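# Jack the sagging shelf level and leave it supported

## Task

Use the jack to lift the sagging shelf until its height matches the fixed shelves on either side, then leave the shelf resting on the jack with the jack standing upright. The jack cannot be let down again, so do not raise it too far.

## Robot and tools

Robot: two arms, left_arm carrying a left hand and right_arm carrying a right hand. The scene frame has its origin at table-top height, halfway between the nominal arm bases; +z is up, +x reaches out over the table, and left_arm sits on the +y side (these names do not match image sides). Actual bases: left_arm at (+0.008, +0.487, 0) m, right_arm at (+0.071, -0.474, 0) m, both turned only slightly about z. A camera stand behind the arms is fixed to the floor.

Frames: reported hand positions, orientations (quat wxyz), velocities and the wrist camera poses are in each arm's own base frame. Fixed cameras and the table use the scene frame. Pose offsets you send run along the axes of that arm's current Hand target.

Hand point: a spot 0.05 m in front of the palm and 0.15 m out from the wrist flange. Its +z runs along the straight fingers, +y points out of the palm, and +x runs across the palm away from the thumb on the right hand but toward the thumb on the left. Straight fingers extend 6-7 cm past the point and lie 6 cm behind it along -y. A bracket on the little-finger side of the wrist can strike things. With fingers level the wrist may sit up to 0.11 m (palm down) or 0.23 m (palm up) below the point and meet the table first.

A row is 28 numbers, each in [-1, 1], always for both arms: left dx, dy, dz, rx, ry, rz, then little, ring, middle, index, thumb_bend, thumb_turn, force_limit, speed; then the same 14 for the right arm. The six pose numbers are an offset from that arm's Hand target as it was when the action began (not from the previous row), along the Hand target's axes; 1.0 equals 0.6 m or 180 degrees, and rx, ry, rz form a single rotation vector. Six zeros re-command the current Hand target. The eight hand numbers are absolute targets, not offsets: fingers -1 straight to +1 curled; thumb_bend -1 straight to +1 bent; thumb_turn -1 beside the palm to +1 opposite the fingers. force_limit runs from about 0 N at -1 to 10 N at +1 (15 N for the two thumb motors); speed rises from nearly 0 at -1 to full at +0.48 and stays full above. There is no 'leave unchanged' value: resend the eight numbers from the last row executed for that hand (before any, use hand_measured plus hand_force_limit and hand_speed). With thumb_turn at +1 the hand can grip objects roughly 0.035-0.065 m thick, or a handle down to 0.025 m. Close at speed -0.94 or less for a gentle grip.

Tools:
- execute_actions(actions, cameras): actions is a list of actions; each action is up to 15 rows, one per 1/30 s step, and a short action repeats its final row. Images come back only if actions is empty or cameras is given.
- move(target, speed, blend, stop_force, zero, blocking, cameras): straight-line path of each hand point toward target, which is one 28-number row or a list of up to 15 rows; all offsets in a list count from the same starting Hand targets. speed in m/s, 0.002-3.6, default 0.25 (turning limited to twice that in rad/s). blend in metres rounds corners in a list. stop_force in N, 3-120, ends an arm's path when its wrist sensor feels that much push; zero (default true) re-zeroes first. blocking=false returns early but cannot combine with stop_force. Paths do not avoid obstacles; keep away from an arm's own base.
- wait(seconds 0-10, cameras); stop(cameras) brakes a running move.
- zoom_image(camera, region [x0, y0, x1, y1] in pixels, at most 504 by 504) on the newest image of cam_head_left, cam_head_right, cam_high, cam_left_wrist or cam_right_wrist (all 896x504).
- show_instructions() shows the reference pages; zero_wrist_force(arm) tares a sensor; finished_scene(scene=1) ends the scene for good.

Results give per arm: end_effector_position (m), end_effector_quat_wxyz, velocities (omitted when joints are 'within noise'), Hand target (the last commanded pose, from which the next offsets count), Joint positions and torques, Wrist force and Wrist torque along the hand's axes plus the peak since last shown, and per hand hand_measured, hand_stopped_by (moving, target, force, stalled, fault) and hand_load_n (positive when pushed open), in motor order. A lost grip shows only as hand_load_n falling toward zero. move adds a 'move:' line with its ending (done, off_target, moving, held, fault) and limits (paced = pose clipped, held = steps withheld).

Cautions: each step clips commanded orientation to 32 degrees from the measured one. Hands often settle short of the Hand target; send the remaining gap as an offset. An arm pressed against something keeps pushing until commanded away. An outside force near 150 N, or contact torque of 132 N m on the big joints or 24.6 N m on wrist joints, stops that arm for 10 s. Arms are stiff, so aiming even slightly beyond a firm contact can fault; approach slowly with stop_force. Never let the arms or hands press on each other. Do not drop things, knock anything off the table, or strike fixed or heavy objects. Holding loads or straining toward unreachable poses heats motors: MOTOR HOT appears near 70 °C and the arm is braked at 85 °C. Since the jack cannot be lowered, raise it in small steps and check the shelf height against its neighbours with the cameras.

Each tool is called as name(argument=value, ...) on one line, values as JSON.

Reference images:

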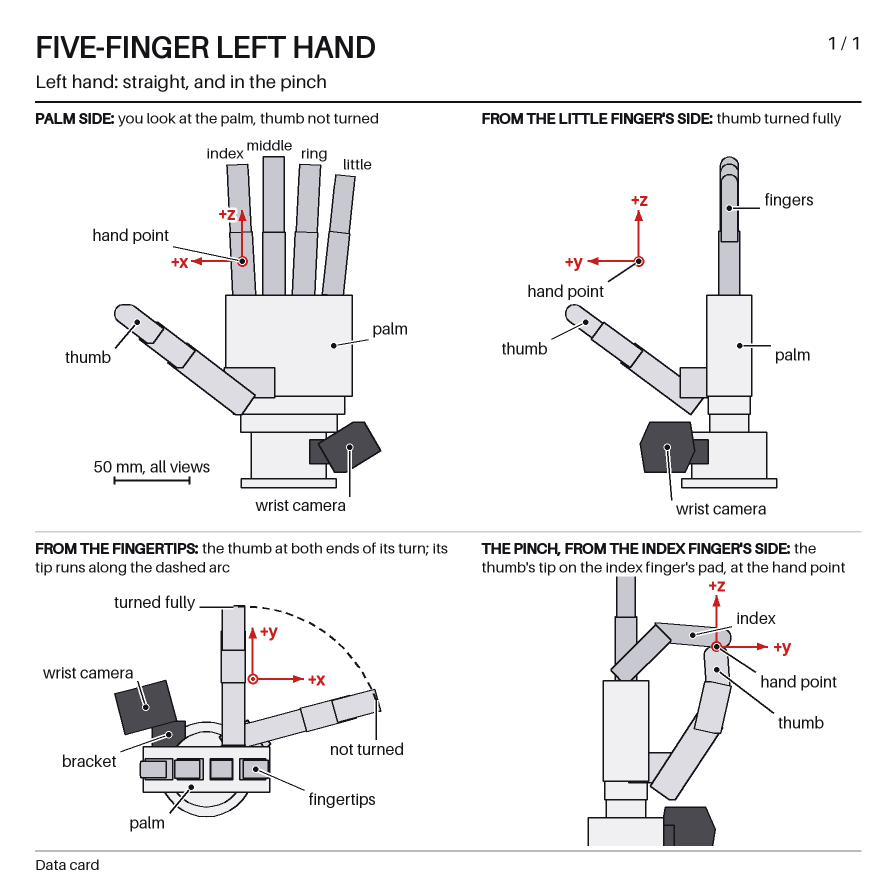

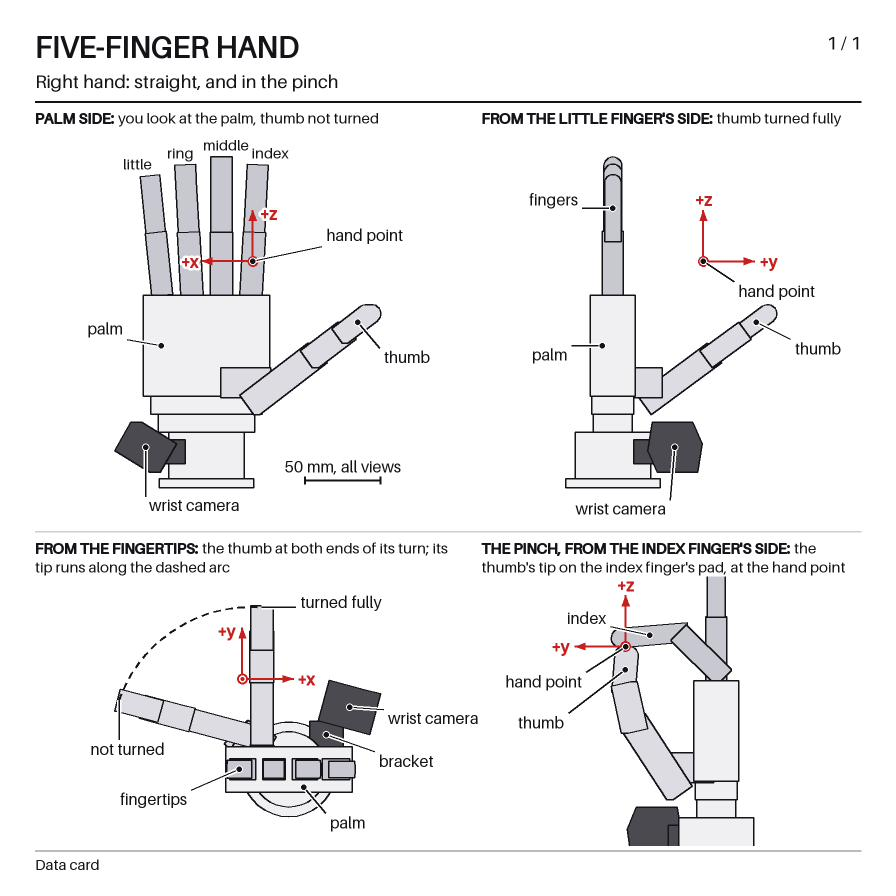

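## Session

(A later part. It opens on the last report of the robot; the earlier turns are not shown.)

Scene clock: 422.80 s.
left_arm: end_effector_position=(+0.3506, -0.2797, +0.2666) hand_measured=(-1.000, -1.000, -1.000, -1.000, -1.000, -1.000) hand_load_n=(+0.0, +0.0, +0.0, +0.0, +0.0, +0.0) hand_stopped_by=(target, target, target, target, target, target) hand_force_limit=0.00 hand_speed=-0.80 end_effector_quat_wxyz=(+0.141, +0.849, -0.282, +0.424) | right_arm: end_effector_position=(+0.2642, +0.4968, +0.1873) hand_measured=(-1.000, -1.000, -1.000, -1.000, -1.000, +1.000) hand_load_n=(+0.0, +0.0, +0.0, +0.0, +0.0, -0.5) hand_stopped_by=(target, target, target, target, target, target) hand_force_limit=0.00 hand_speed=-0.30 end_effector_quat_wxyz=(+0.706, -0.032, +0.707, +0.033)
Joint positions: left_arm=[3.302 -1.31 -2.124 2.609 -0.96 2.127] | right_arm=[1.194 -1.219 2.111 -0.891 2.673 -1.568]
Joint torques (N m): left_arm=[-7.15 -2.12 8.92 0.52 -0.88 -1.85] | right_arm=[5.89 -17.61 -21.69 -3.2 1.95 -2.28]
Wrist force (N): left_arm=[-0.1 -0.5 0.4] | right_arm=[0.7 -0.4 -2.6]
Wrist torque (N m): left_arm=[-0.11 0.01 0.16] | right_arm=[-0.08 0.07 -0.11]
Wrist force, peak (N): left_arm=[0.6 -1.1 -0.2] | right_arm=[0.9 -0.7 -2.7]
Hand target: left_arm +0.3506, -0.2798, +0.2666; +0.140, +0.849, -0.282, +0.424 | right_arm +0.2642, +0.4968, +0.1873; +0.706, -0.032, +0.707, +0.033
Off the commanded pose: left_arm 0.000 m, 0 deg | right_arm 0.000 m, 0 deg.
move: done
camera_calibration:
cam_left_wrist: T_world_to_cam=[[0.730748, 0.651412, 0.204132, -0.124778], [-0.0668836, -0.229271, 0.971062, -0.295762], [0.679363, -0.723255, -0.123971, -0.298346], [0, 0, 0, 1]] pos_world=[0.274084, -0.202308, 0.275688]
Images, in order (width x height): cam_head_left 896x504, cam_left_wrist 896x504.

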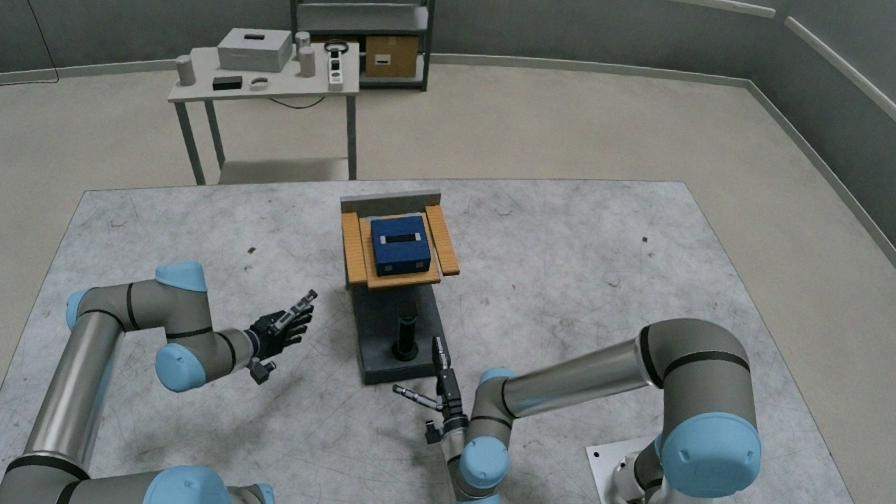

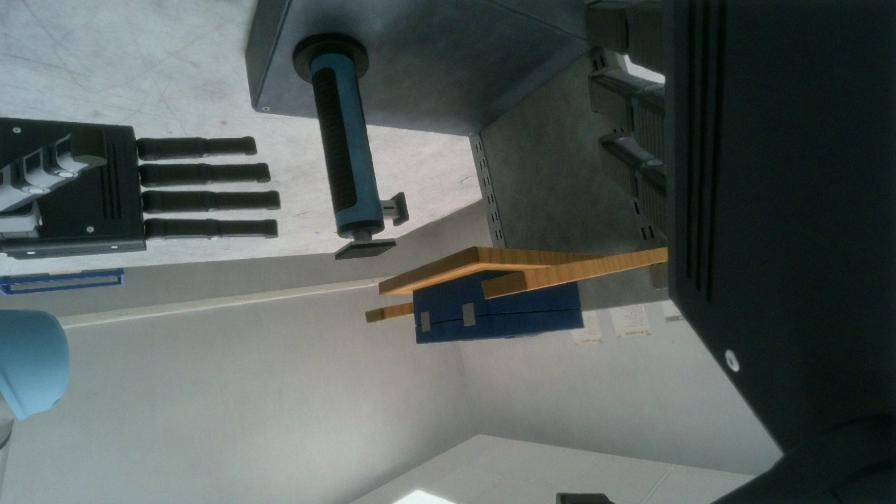

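move(target=[0,0,0,0,0,0,-1,-1,-1,-1,-1,-1,0,-0.8, 0.005,0,0.1667,0,0,0,-1,-1,-1,-1,-1,1,0,-0.3], speed=0.15, cameras=["cam_head_left","cam_head_right","cam_left_wrist","cam_right_wrist"])

Scene clock: 457.50 s.
left_arm: end_effector_position=(+0.3506, -0.2798, +0.2666) hand_measured=(-1.000, -1.000, -1.000, -1.000, -1.000, -1.000) hand_load_n=(+0.0, +0.0, +0.0, +0.0, +0.0, +0.5) hand_stopped_by=(target, target, target, target, target, target) hand_force_limit=0.00 hand_speed=-0.80 end_effector_quat_wxyz=(+0.140, +0.849, -0.282, +0.424) | right_arm: end_effector_position=(+0.3637, +0.5060, +0.1842) hand_measured=(-1.000, -1.000, -1.000, -1.000, -1.000, +1.000) hand_load_n=(+0.0, +0.0, +0.0, +0.5, +0.0, -0.5) hand_stopped_by=(target, target, target, target, target, target) hand_force_limit=0.00 hand_speed=-0.30 end_effector_quat_wxyz=(+0.706, -0.032, +0.707, +0.033)
Joint positions: left_arm=[3.301 -1.31 -2.124 2.609 -0.96 2.127] | right_arm=[0.986 -1.167 2.039 -0.871 2.465 -1.569]
Joint torques (N m): left_arm=[-6.67 -1.22 29.21 0.57 -0.57 -2.02] | right_arm=[-5.52 -20.32 -23.74 1.24 -1.81 1.98]
Wrist force (N): left_arm=[-0.2 -0.4 0.2] | right_arm=[0.8 -0.3 -2.3]
Wrist torque (N m): left_arm=[-0.08 0.02 0.15] | right_arm=[-0.06 0.05 -0.12]
Wrist force, peak (N): left_arm=[-0.5 -0.4 0.3] | right_arm=[0.6 -0.2 -3.5]
Hand target: left_arm +0.3506, -0.2798, +0.2666; +0.140, +0.849, -0.282, +0.424 | right_arm +0.3638, +0.5060, +0.1842; +0.706, -0.032, +0.707, +0.033
Off the commanded pose: left_arm 0.000 m, 0 deg | right_arm 0.000 m, 0 deg.
move: done
camera_calibration:
cam_left_wrist: T_world_to_cam=[[0.730744, 0.651397, 0.204195, -0.124797], [-0.0669311, -0.229313, 0.971049, -0.295753], [0.679362, -0.723255, -0.12397, -0.298346], [0, 0, 0, 1]] pos_world=[0.274084, -0.202308, 0.275688]
cam_right_wrist: T_world_to_cam=[[-0.0637985, 0.964348, -0.256833, -0.418263], [-0.509229, 0.189874, 0.839425, -0.0620001], [0.858263, 0.184341, 0.47896, -0.377839], [0, 0, 0, 1]] pos_world=[0.266028, 0.484774, 0.12559]
Images, in order (width x height): cam_head_left 896x504, cam_head_right 896x504, cam_left_wrist 896x504, cam_right_wrist 896x504.

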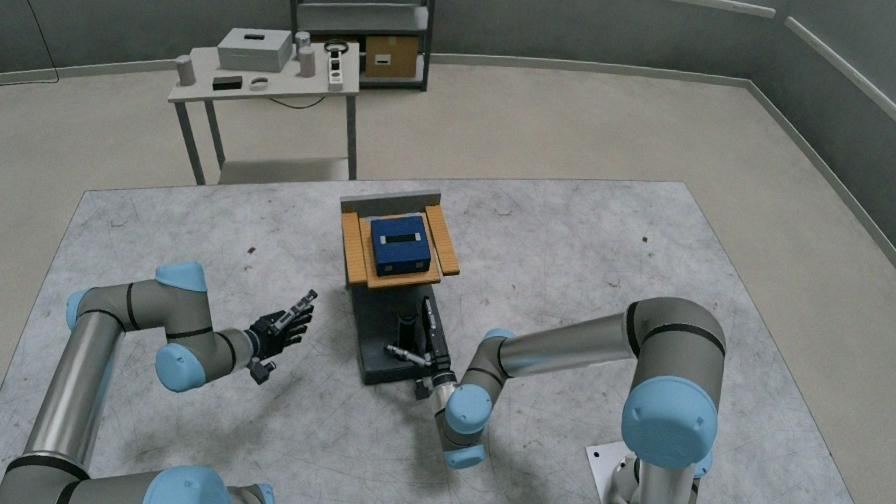

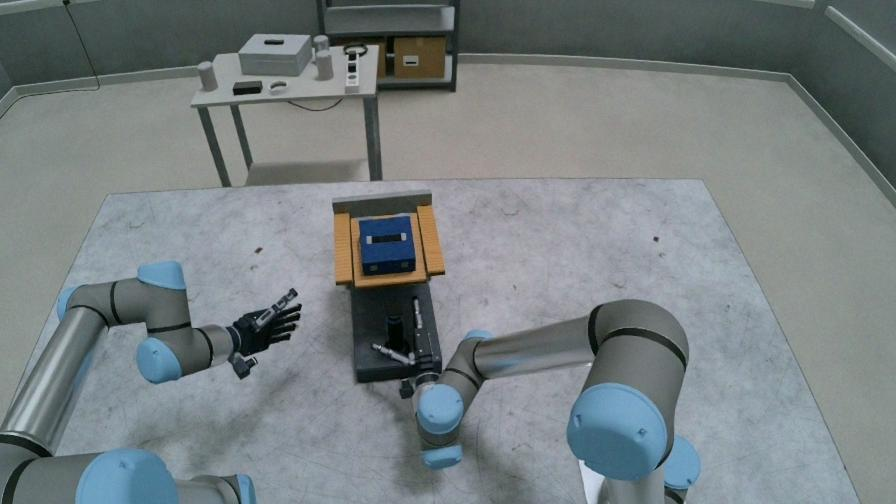

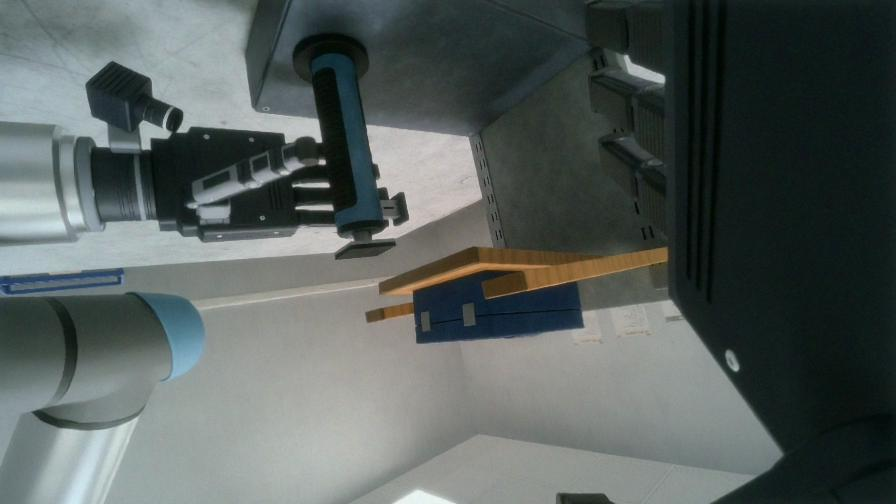

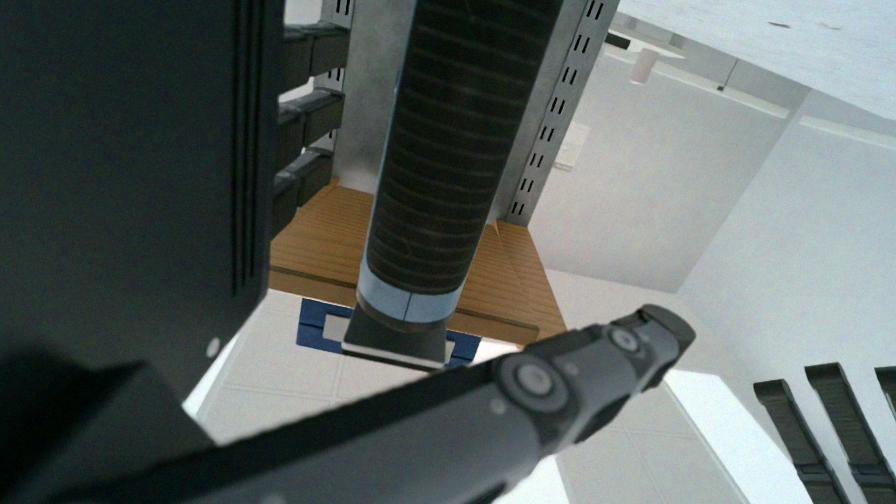

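zoom_image(camera="cam_left_wrist", region=[160, 100, 440, 300])

zoom_image(camera="cam_head_left", region=[360, 270, 500, 420])

zoom_image(camera="cam_head_right", region=[345, 270, 485, 420])

Scaled by 1.800.

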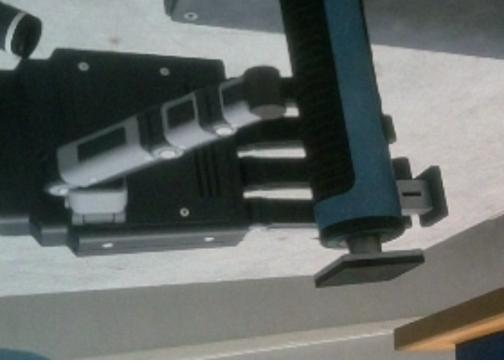

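Scaled by 3.360.

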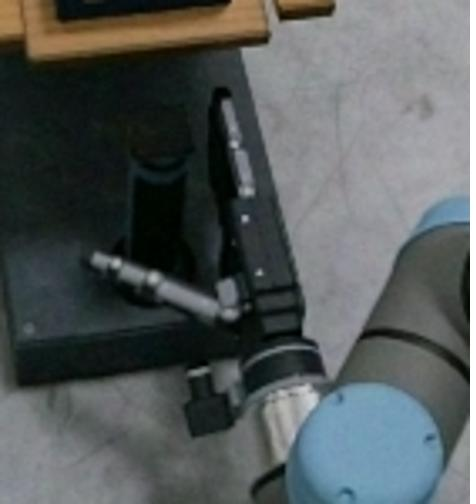

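Scaled by 3.360.

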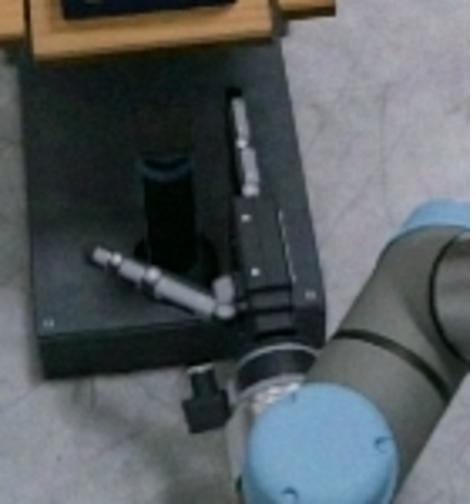

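move(target=[[0,0,0,0,0,0,-1,-1,-1,-1,-1,-1,0,-0.8, 0,0,0.0833,0,0,0,-1,-1,-1,-1,-1,1,0,-0.3],[0,0,0,0,0,0,-1,-1,-1,-1,-1,-1,0,-0.8, 0,0.030,0.0833,0,0,0,-1,-1,-1,-1,-1,1,0,-0.3]], speed=[0.12,0.05], stop_force=8, cameras=["cam_head_left","cam_head_right","cam_left_wrist","cam_right_wrist"])

Scene clock: 485.97 s.
left_arm: end_effector_position=(+0.3506, -0.2798, +0.2666) hand_measured=(-1.000, -1.000, -1.000, -1.000, -1.000, -1.000) hand_load_n=(+0.0, +0.0, +0.0, +0.0, +0.0, +0.0) hand_stopped_by=(target, target, target, target, target, target) hand_force_limit=0.00 hand_speed=-0.80 end_effector_quat_wxyz=(+0.140, +0.849, -0.282, +0.424) | right_arm: end_effector_position=(+0.4119, +0.5285, +0.1842) hand_measured=(-1.000, -1.000, -1.000, -1.000, -1.000, +1.000) hand_load_n=(+0.0, +0.0, +0.0, +0.0, +0.0, -0.5) hand_stopped_by=(target, target, target, target, target, target) hand_force_limit=0.00 hand_speed=-0.30 end_effector_quat_wxyz=(+0.706, -0.032, +0.707, +0.033)
Joint positions: left_arm=[3.301 -1.31 -2.124 2.609 -0.96 2.127] | right_arm=[0.926 -1.103 1.929 -0.826 2.405 -1.569]
Joint torques (N m): left_arm=[-6.91 -0.82 29.73 0.67 -0.74 -1.97] | right_arm=[7.25 -23.41 -25.33 1.25 1.83 2.36]
Wrist force (N): left_arm=[-0.5 -0.3 0.2] | right_arm=[0.7 -2.2 -2.3]
Wrist torque (N m): left_arm=[-0.07 0.06 0.12] | right_arm=[-0.16 0.02 -0.26]
Wrist force, peak (N): left_arm=[-0.2 -0.7 0.2] | right_arm=[1.0 -0.6 -3.4]
Hand target: left_arm +0.3506, -0.2798, +0.2666; +0.140, +0.849, -0.282, +0.424 | right_arm +0.4119, +0.5285, +0.1842; +0.706, -0.032, +0.707, +0.033
Off the commanded pose: left_arm 0.000 m, 0 deg | right_arm 0.000 m, 0 deg.
move: done
camera_calibration:
cam_left_wrist: T_world_to_cam=[[0.730744, 0.651397, 0.204195, -0.124797], [-0.0669311, -0.229313, 0.971049, -0.295753], [0.679362, -0.723255, -0.12397, -0.298346], [0, 0, 0, 1]] pos_world=[0.274084, -0.202308, 0.275688]
cam_right_wrist: T_world_to_cam=[[-0.063772, 0.96439, -0.256681, -0.436934], [-0.509162, 0.189769, 0.839489, -0.0417035], [0.858305, 0.184228, 0.478928, -0.423307], [0, 0, 0, 1]] pos_world=[0.314228, 0.507274, 0.125591]
Images, in order (width x height): cam_head_left 896x504, cam_head_right 896x504, cam_left_wrist 896x504, cam_right_wrist 896x504.

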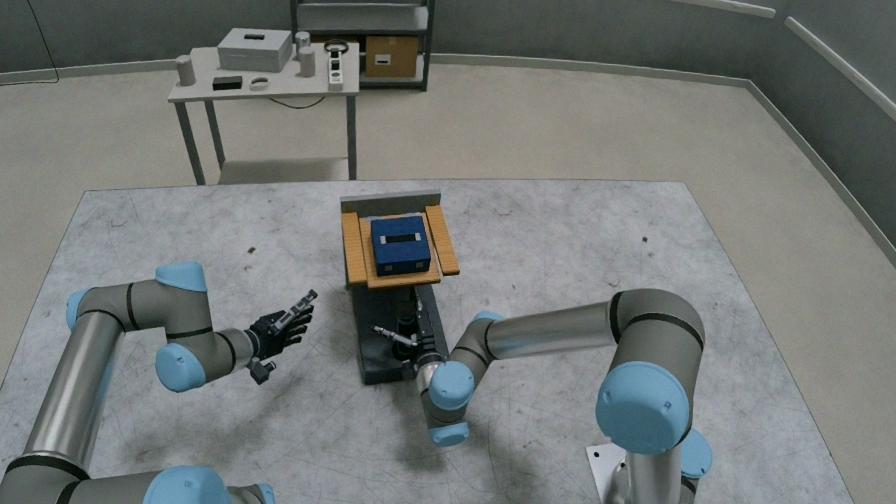

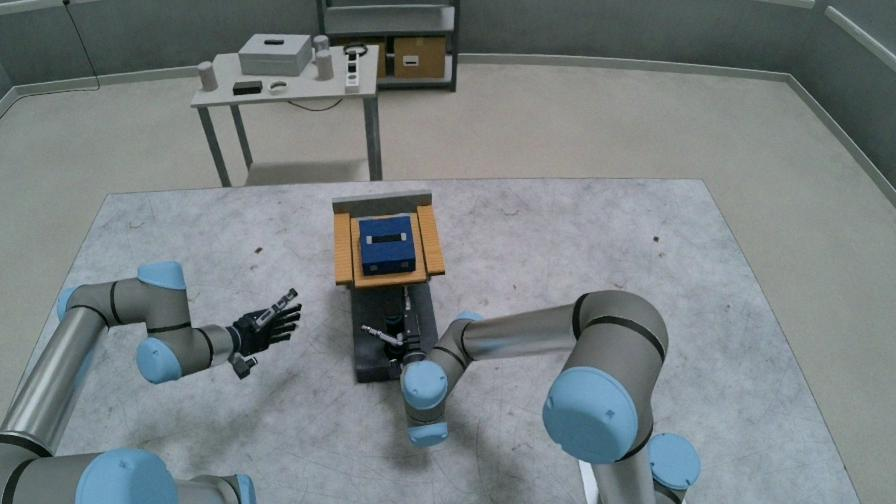

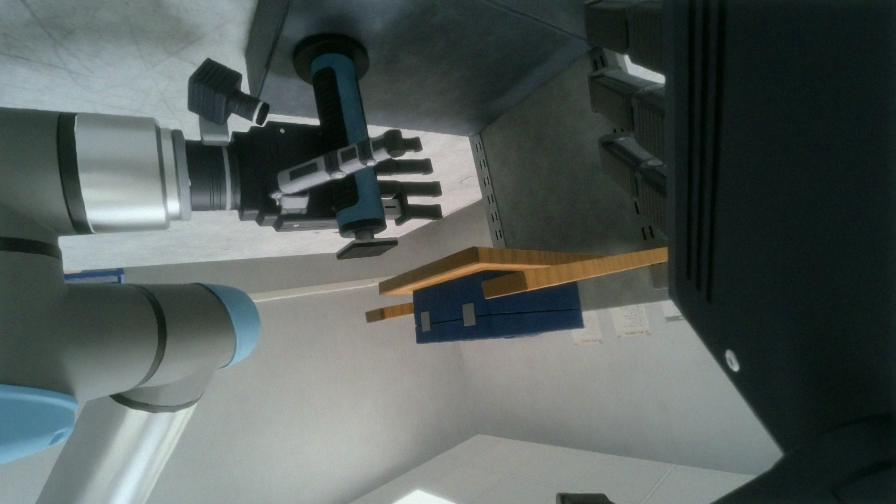

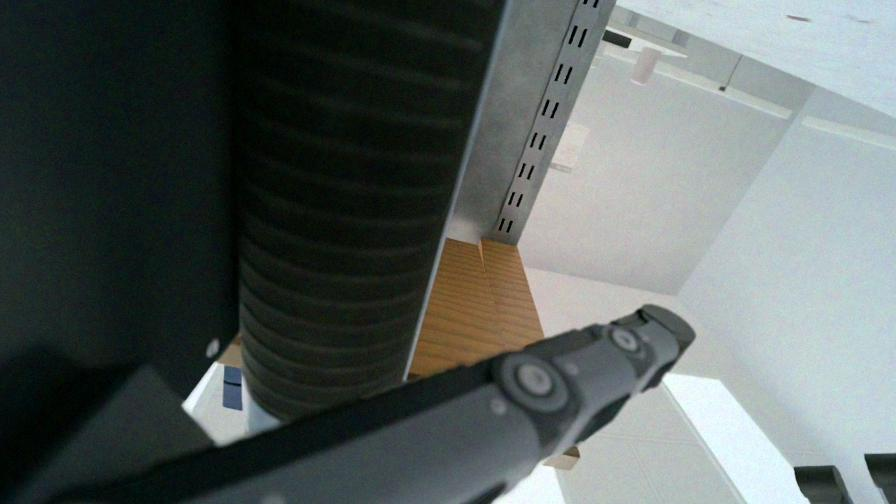

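zoom_image(camera="cam_left_wrist", region=[220, 100, 460, 280])

zoom_image(camera="cam_head_left", region=[350, 280, 470, 400])

zoom_image(camera="cam_head_right", region=[340, 280, 460, 400])

Scaled by 2.100.

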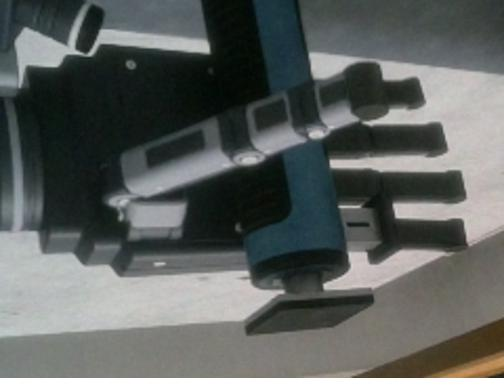

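Scaled by 4.200.

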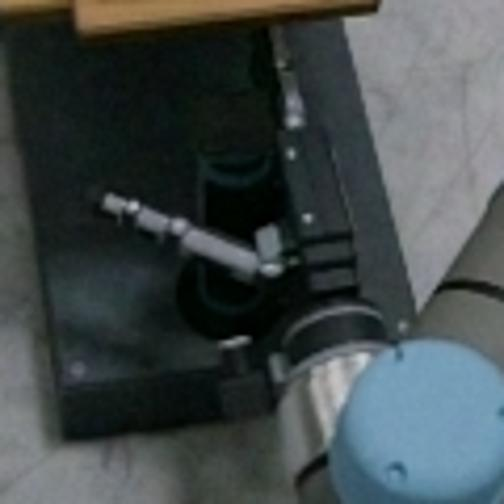

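Scaled by 4.200.

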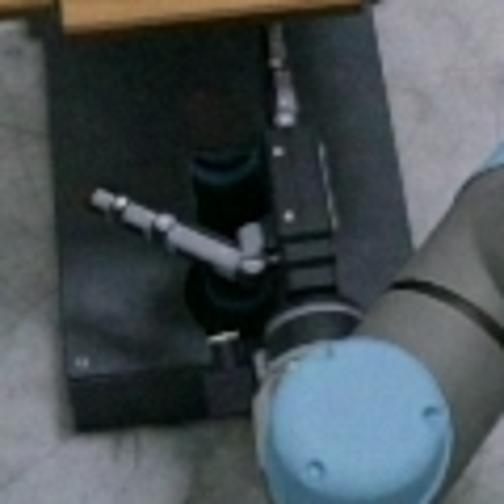

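move(target=[0,0,0,0,0,0,-1,-1,-1,-1,-1,-1,0,-0.8, 0,0,0,0,0,0,0.5,0.5,0.5,-1,-1,1,-0.2,-0.7], cameras=["cam_left_wrist","cam_right_wrist"])

Scene clock: 505.27 s.
left_arm: end_effector_position=(+0.3506, -0.2798, +0.2666) hand_measured=(-1.000, -1.000, -1.000, -1.000, -1.000, -1.000) hand_load_n=(+0.5, +0.0, +0.5, +0.0, +0.0, +0.0) hand_stopped_by=(target, target, target, target, target, target) hand_force_limit=0.00 hand_speed=-0.80 end_effector_quat_wxyz=(+0.140, +0.849, -0.282, +0.424) | right_arm: end_effector_position=(+0.4119, +0.5285, +0.1842) hand_measured=(+0.500, +0.500, +0.500, -1.000, -1.000, +1.000) hand_load_n=(+0.0, +0.0, +0.0, +0.0, +0.0, -0.5) hand_stopped_by=(target, target, target, target, target, target) hand_force_limit=-0.20 hand_speed=-0.70 end_effector_quat_wxyz=(+0.706, -0.032, +0.707, +0.033)
Joint positions: left_arm=[3.301 -1.31 -2.124 2.609 -0.96 2.127] | right_arm=[0.926 -1.103 1.929 -0.826 2.405 -1.569]
Joint torques (N m): left_arm=[-6.57 -0.64 29.14 0.59 -0.69 -1.95] | right_arm=[7.01 -23.98 -19.09 -0.64 -2.17 2.29]
Wrist force (N): left_arm=[0.0 -0.5 0.1] | right_arm=[0.5 -2.2 -2.5]
Wrist torque (N m): left_arm=[-0.09 -0.01 0.16] | right_arm=[-0.15 0.05 -0.28]
Wrist force, peak (N): left_arm=[0.0 -0.8 0.3] | right_arm=[0.7 -2.4 -2.7]
Hand target: left_arm +0.3506, -0.2798, +0.2666; +0.140, +0.849, -0.282, +0.424 | right_arm +0.4119, +0.5285, +0.1842; +0.706, -0.032, +0.707, +0.033
Off the commanded pose: left_arm 0.000 m, 0 deg | right_arm 0.000 m, 0 deg.
move: done
camera_calibration:
cam_left_wrist: T_world_to_cam=[[0.730744, 0.651397, 0.204195, -0.124797], [-0.0669311, -0.229313, 0.971049, -0.295753], [0.679362, -0.723255, -0.12397, -0.298346], [0, 0, 0, 1]] pos_world=[0.274084, -0.202308, 0.275688]
cam_right_wrist: T_world_to_cam=[[-0.0637235, 0.964372, -0.256762, -0.43693], [-0.509168, 0.189861, 0.839465, -0.0417455], [0.858305, 0.184229, 0.478928, -0.423307], [0, 0, 0, 1]] pos_world=[0.314228, 0.507274, 0.12559]
Images, in order (width x height): cam_left_wrist 896x504, cam_right_wrist 896x504.

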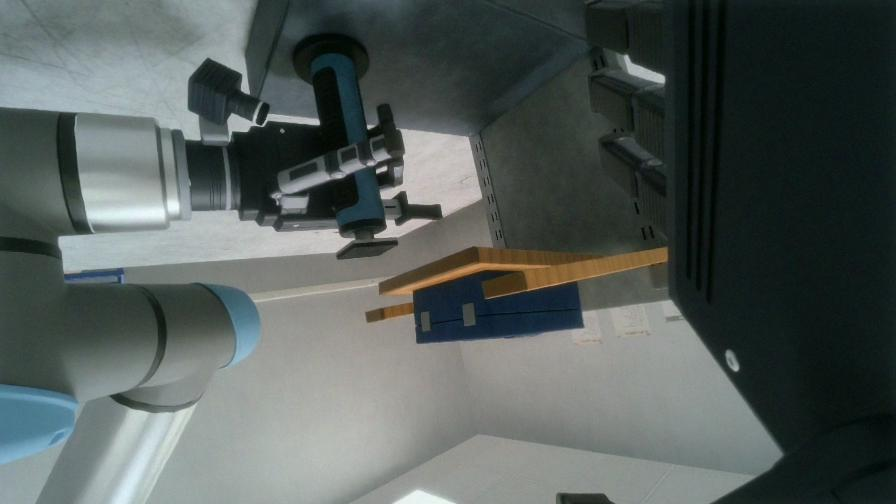

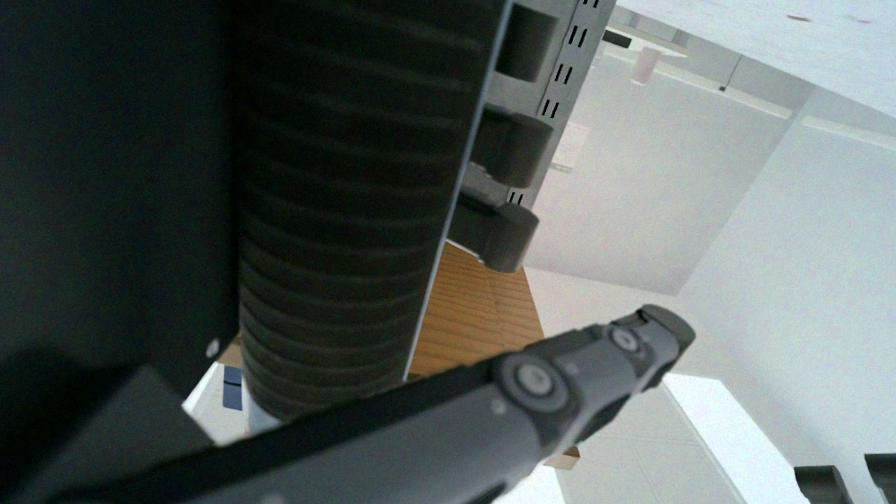

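move(target=[0,0,0,0,0,0,-1,-1,-1,-1,-1,-1,0,-0.8, 0,0,0,0,0,0,1,1,1,-1,-1,1,-0.2,-0.8], cameras=["cam_left_wrist","cam_right_wrist","cam_head_left"])

Scene clock: 510.17 s.
left_arm: end_effector_position=(+0.3506, -0.2798, +0.2666) hand_measured=(-1.000, -1.000, -1.000, -1.000, -1.000, -1.000) hand_load_n=(+0.0, +0.0, +0.0, +0.0, +0.0, +0.0) hand_stopped_by=(target, target, target, target, target, target) hand_force_limit=0.00 hand_speed=-0.80 end_effector_quat_wxyz=(+0.140, +0.849, -0.282, +0.424) | right_arm: end_effector_position=(+0.4119, +0.5285, +0.1842) hand_measured=(+0.812, +0.848, +0.886, -1.000, -1.000, +1.000) hand_load_n=(+0.0, +0.5, +5.5, +0.0, +0.0, -0.5) hand_stopped_by=(force, force, force, target, target, target) hand_force_limit=-0.20 hand_speed=-0.80 end_effector_quat_wxyz=(+0.706, -0.032, +0.707, +0.033)
Joint positions: left_arm=[3.301 -1.31 -2.124 2.609 -0.96 2.127] | right_arm=[0.926 -1.103 1.929 -0.826 2.405 -1.569]
Joint torques (N m): left_arm=[-7.1 -0.54 29.61 0.59 -0.68 -1.97] | right_arm=[5.01 -25.87 -10.35 -2.71 -0.74 1.93]
Wrist force (N): left_arm=[-0.2 -0.3 0.4] | right_arm=[-0.6 -1.0 -1.3]
Wrist torque (N m): left_arm=[-0.09 0.03 0.15] | right_arm=[-0.17 0.06 -0.24]
Wrist force, peak (N): left_arm=[-0.1 -0.6 0.5] | right_arm=[0.6 -2.2 -2.7]
Hand target: left_arm +0.3506, -0.2798, +0.2666; +0.140, +0.849, -0.282, +0.424 | right_arm +0.4119, +0.5285, +0.1842; +0.706, -0.032, +0.707, +0.033
Off the commanded pose: left_arm 0.000 m, 0 deg | right_arm 0.000 m, 0 deg.
move: done
camera_calibration:
cam_left_wrist: T_world_to_cam=[[0.730744, 0.651397, 0.204195, -0.124797], [-0.0669311, -0.229313, 0.971049, -0.295753], [0.679362, -0.723255, -0.12397, -0.298346], [0, 0, 0, 1]] pos_world=[0.274084, -0.202308, 0.275688]
cam_right_wrist: T_world_to_cam=[[-0.0637772, 0.964389, -0.256684, -0.436932], [-0.509205, 0.189759, 0.839465, -0.0416823], [0.858279, 0.184244, 0.478969, -0.423312], [0, 0, 0, 1]] pos_world=[0.314228, 0.507274, 0.125591]
Images, in order (width x height): cam_head_left 896x504, cam_left_wrist 896x504, cam_right_wrist 896x504.

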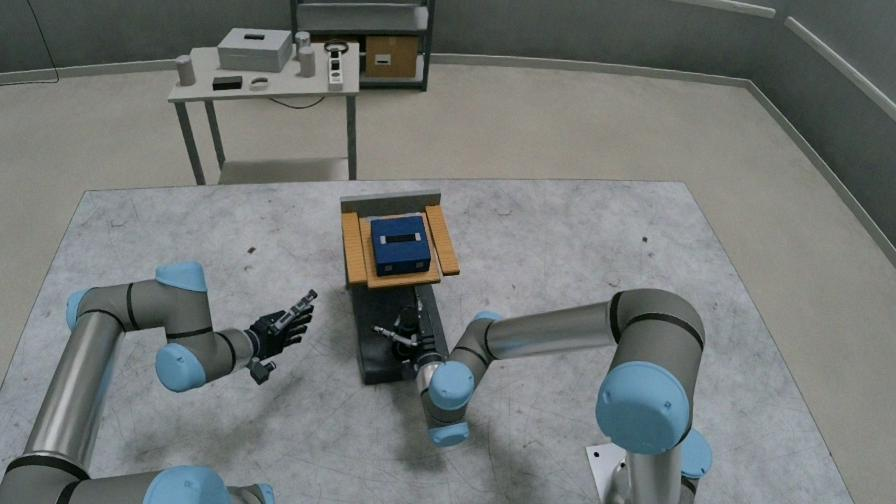

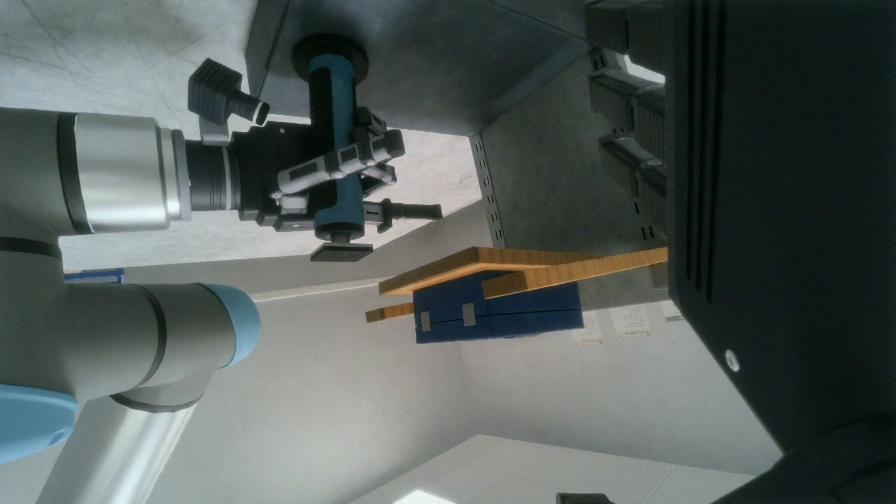

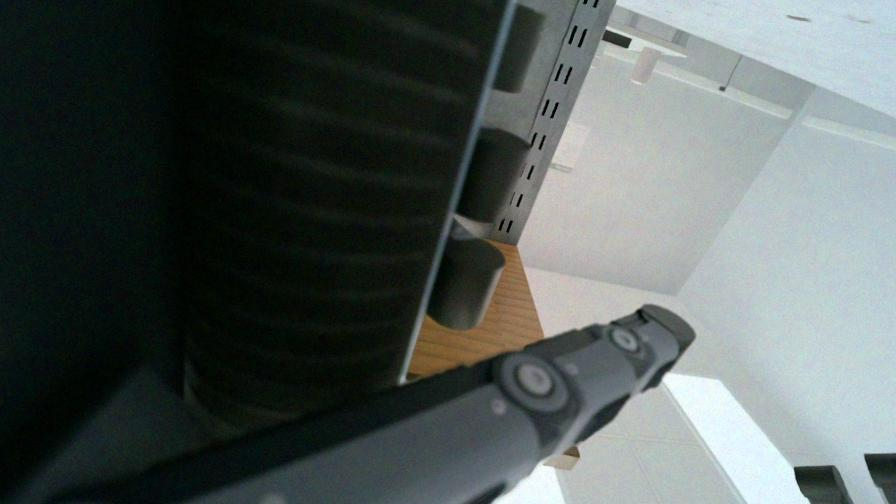

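zoom_image(camera="cam_left_wrist", region=[220, 20, 460, 280])

zoom_image(camera="cam_head_left", region=[350, 280, 470, 400])

Scaled by 1.938.

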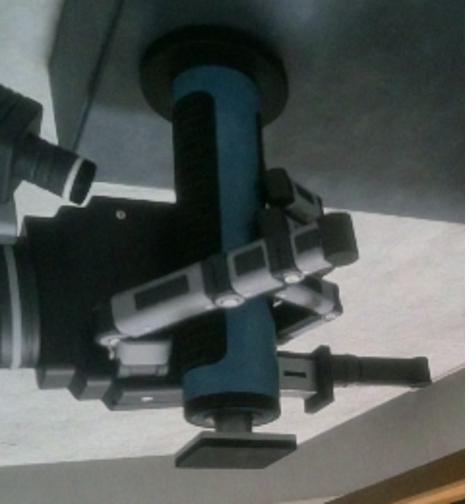

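Scaled by 4.200.

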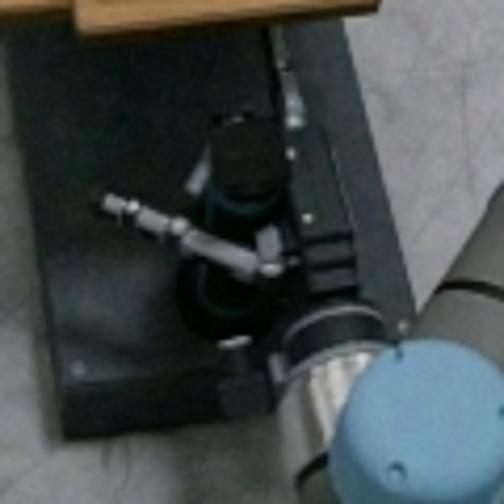

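move(target=[0,0,0,0,0,0,-1,-1,-1,-1,-1,-1,0,-0.8, 0,0,0,0,0,0,0.45,0.45,0.45,-1,-1,1,-0.2,-0.85], cameras=["cam_left_wrist","cam_right_wrist","cam_head_left"])

zoom_image(camera="cam_left_wrist", region=[220, 20, 460, 280])

zoom_image(camera="cam_head_left", region=[350, 280, 470, 400])

Scene clock: 537.10 s.
left_arm: end_effector_position=(+0.3506, -0.2798, +0.2666) hand_measured=(-1.000, -1.000, -1.000, -1.000, -1.000, -1.000) hand_load_n=(+0.0, +0.0, +0.0, +0.0, +0.0, +0.0) hand_stopped_by=(target, target, target, target, target, target) hand_force_limit=0.00 hand_speed=-0.80 end_effector_quat_wxyz=(+0.140, +0.849, -0.282, +0.424) | right_arm: end_effector_position=(+0.4119, +0.5285, +0.1842) hand_measured=(+0.450, +0.450, +0.450, -1.000, -1.000, +1.000) hand_load_n=(+0.0, +0.0, +0.0, +0.0, +0.0, -0.5) hand_stopped_by=(target, target, target, target, target, target) hand_force_limit=-0.20 hand_speed=-0.85 end_effector_quat_wxyz=(+0.706, -0.032, +0.707, +0.033)
Joint positions: left_arm=[3.301 -1.31 -2.124 2.609 -0.96 2.127] | right_arm=[0.926 -1.103 1.929 -0.826 2.405 -1.569]
Joint torques (N m): left_arm=[-6.32 0.26 29.35 0.56 -0.78 -1.97] | right_arm=[3.96 -26.32 -10.53 0.08 1.62 -1.24]
Wrist force (N): left_arm=[-0.1 -0.6 0.0] | right_arm=[0.8 -0.9 -2.4]
Wrist torque (N m): left_arm=[-0.11 0.00 0.15] | right_arm=[-0.10 0.03 -0.17]
Wrist force, peak (N): left_arm=[-0.3 -0.5 0.4] | right_arm=[0.9 -0.8 -2.8]
Hand target: left_arm +0.3506, -0.2798, +0.2666; +0.140, +0.849, -0.282, +0.424 | right_arm +0.4119, +0.5285, +0.1842; +0.706, -0.032, +0.707, +0.033
Off the commanded pose: left_arm 0.000 m, 0 deg | right_arm 0.000 m, 0 deg.
move: done
camera_calibration:
cam_left_wrist: T_world_to_cam=[[0.730744, 0.651397, 0.204195, -0.124797], [-0.0669311, -0.229313, 0.971049, -0.295753], [0.679362, -0.723255, -0.12397, -0.298346], [0, 0, 0, 1]] pos_world=[0.274084, -0.202308, 0.275688]
cam_right_wrist: T_world_to_cam=[[-0.063772, 0.96439, -0.256681, -0.436934], [-0.509162, 0.189769, 0.839489, -0.0417035], [0.858305, 0.184228, 0.478928, -0.423307], [0, 0, 0, 1]] pos_world=[0.314228, 0.507274, 0.125591]
Images, in order (width x height): cam_head_left 896x504, cam_left_wrist 896x504, cam_right_wrist 896x504.

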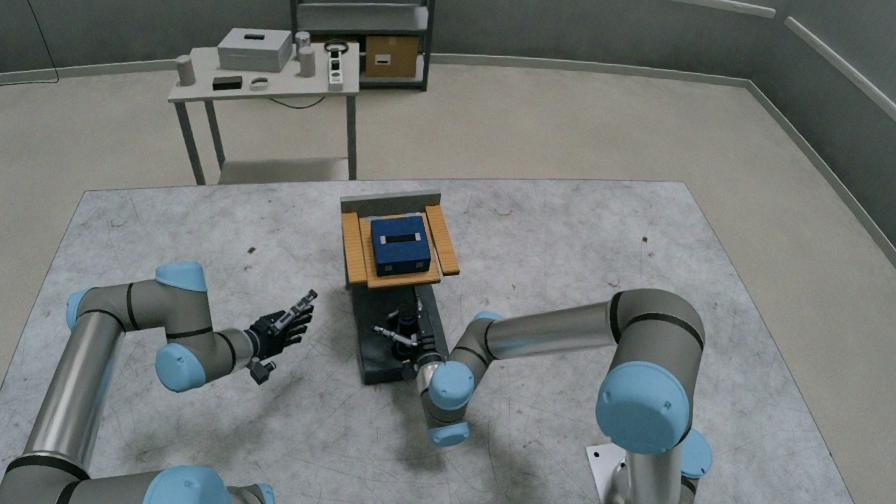

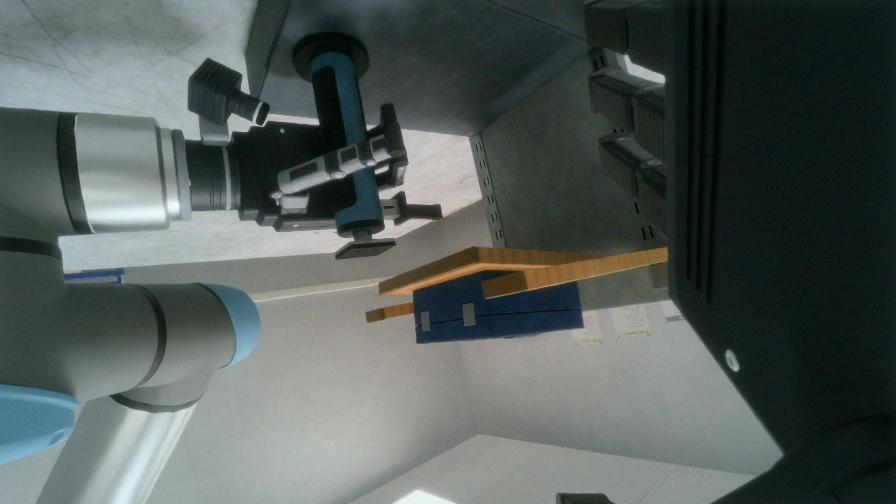

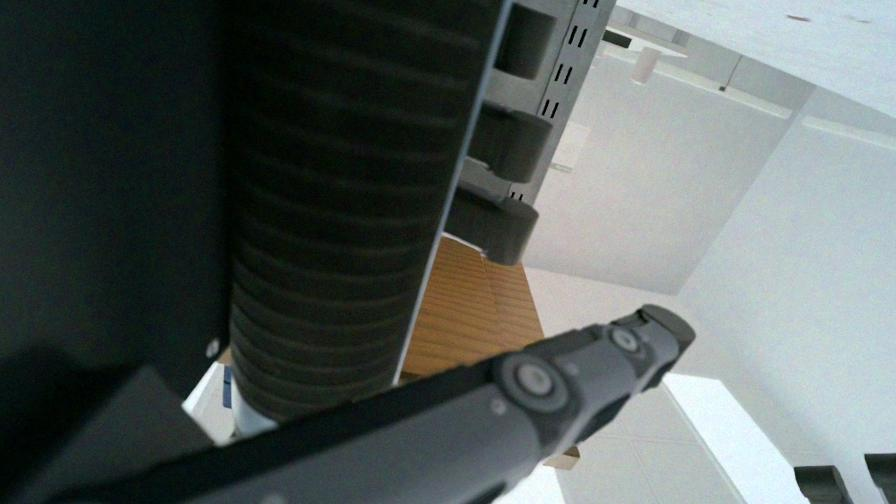

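Scaled by 1.938.

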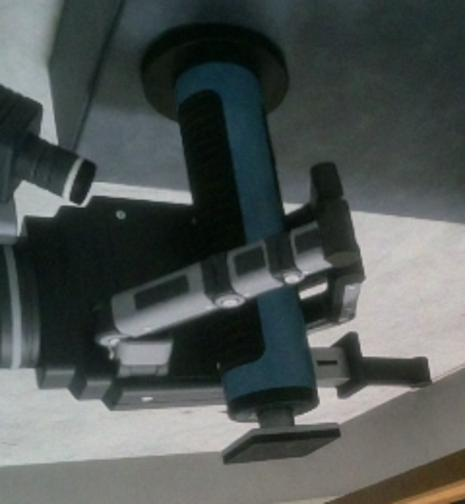

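Scaled by 4.200.

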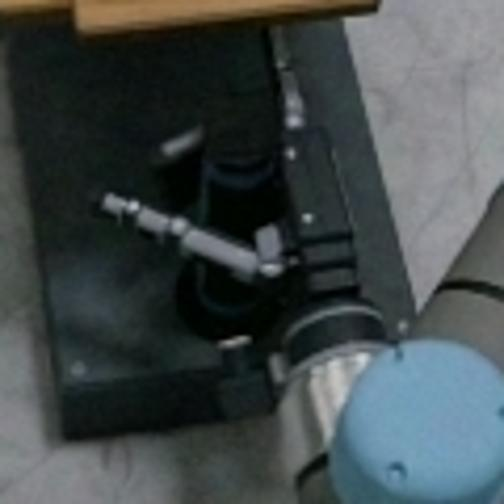

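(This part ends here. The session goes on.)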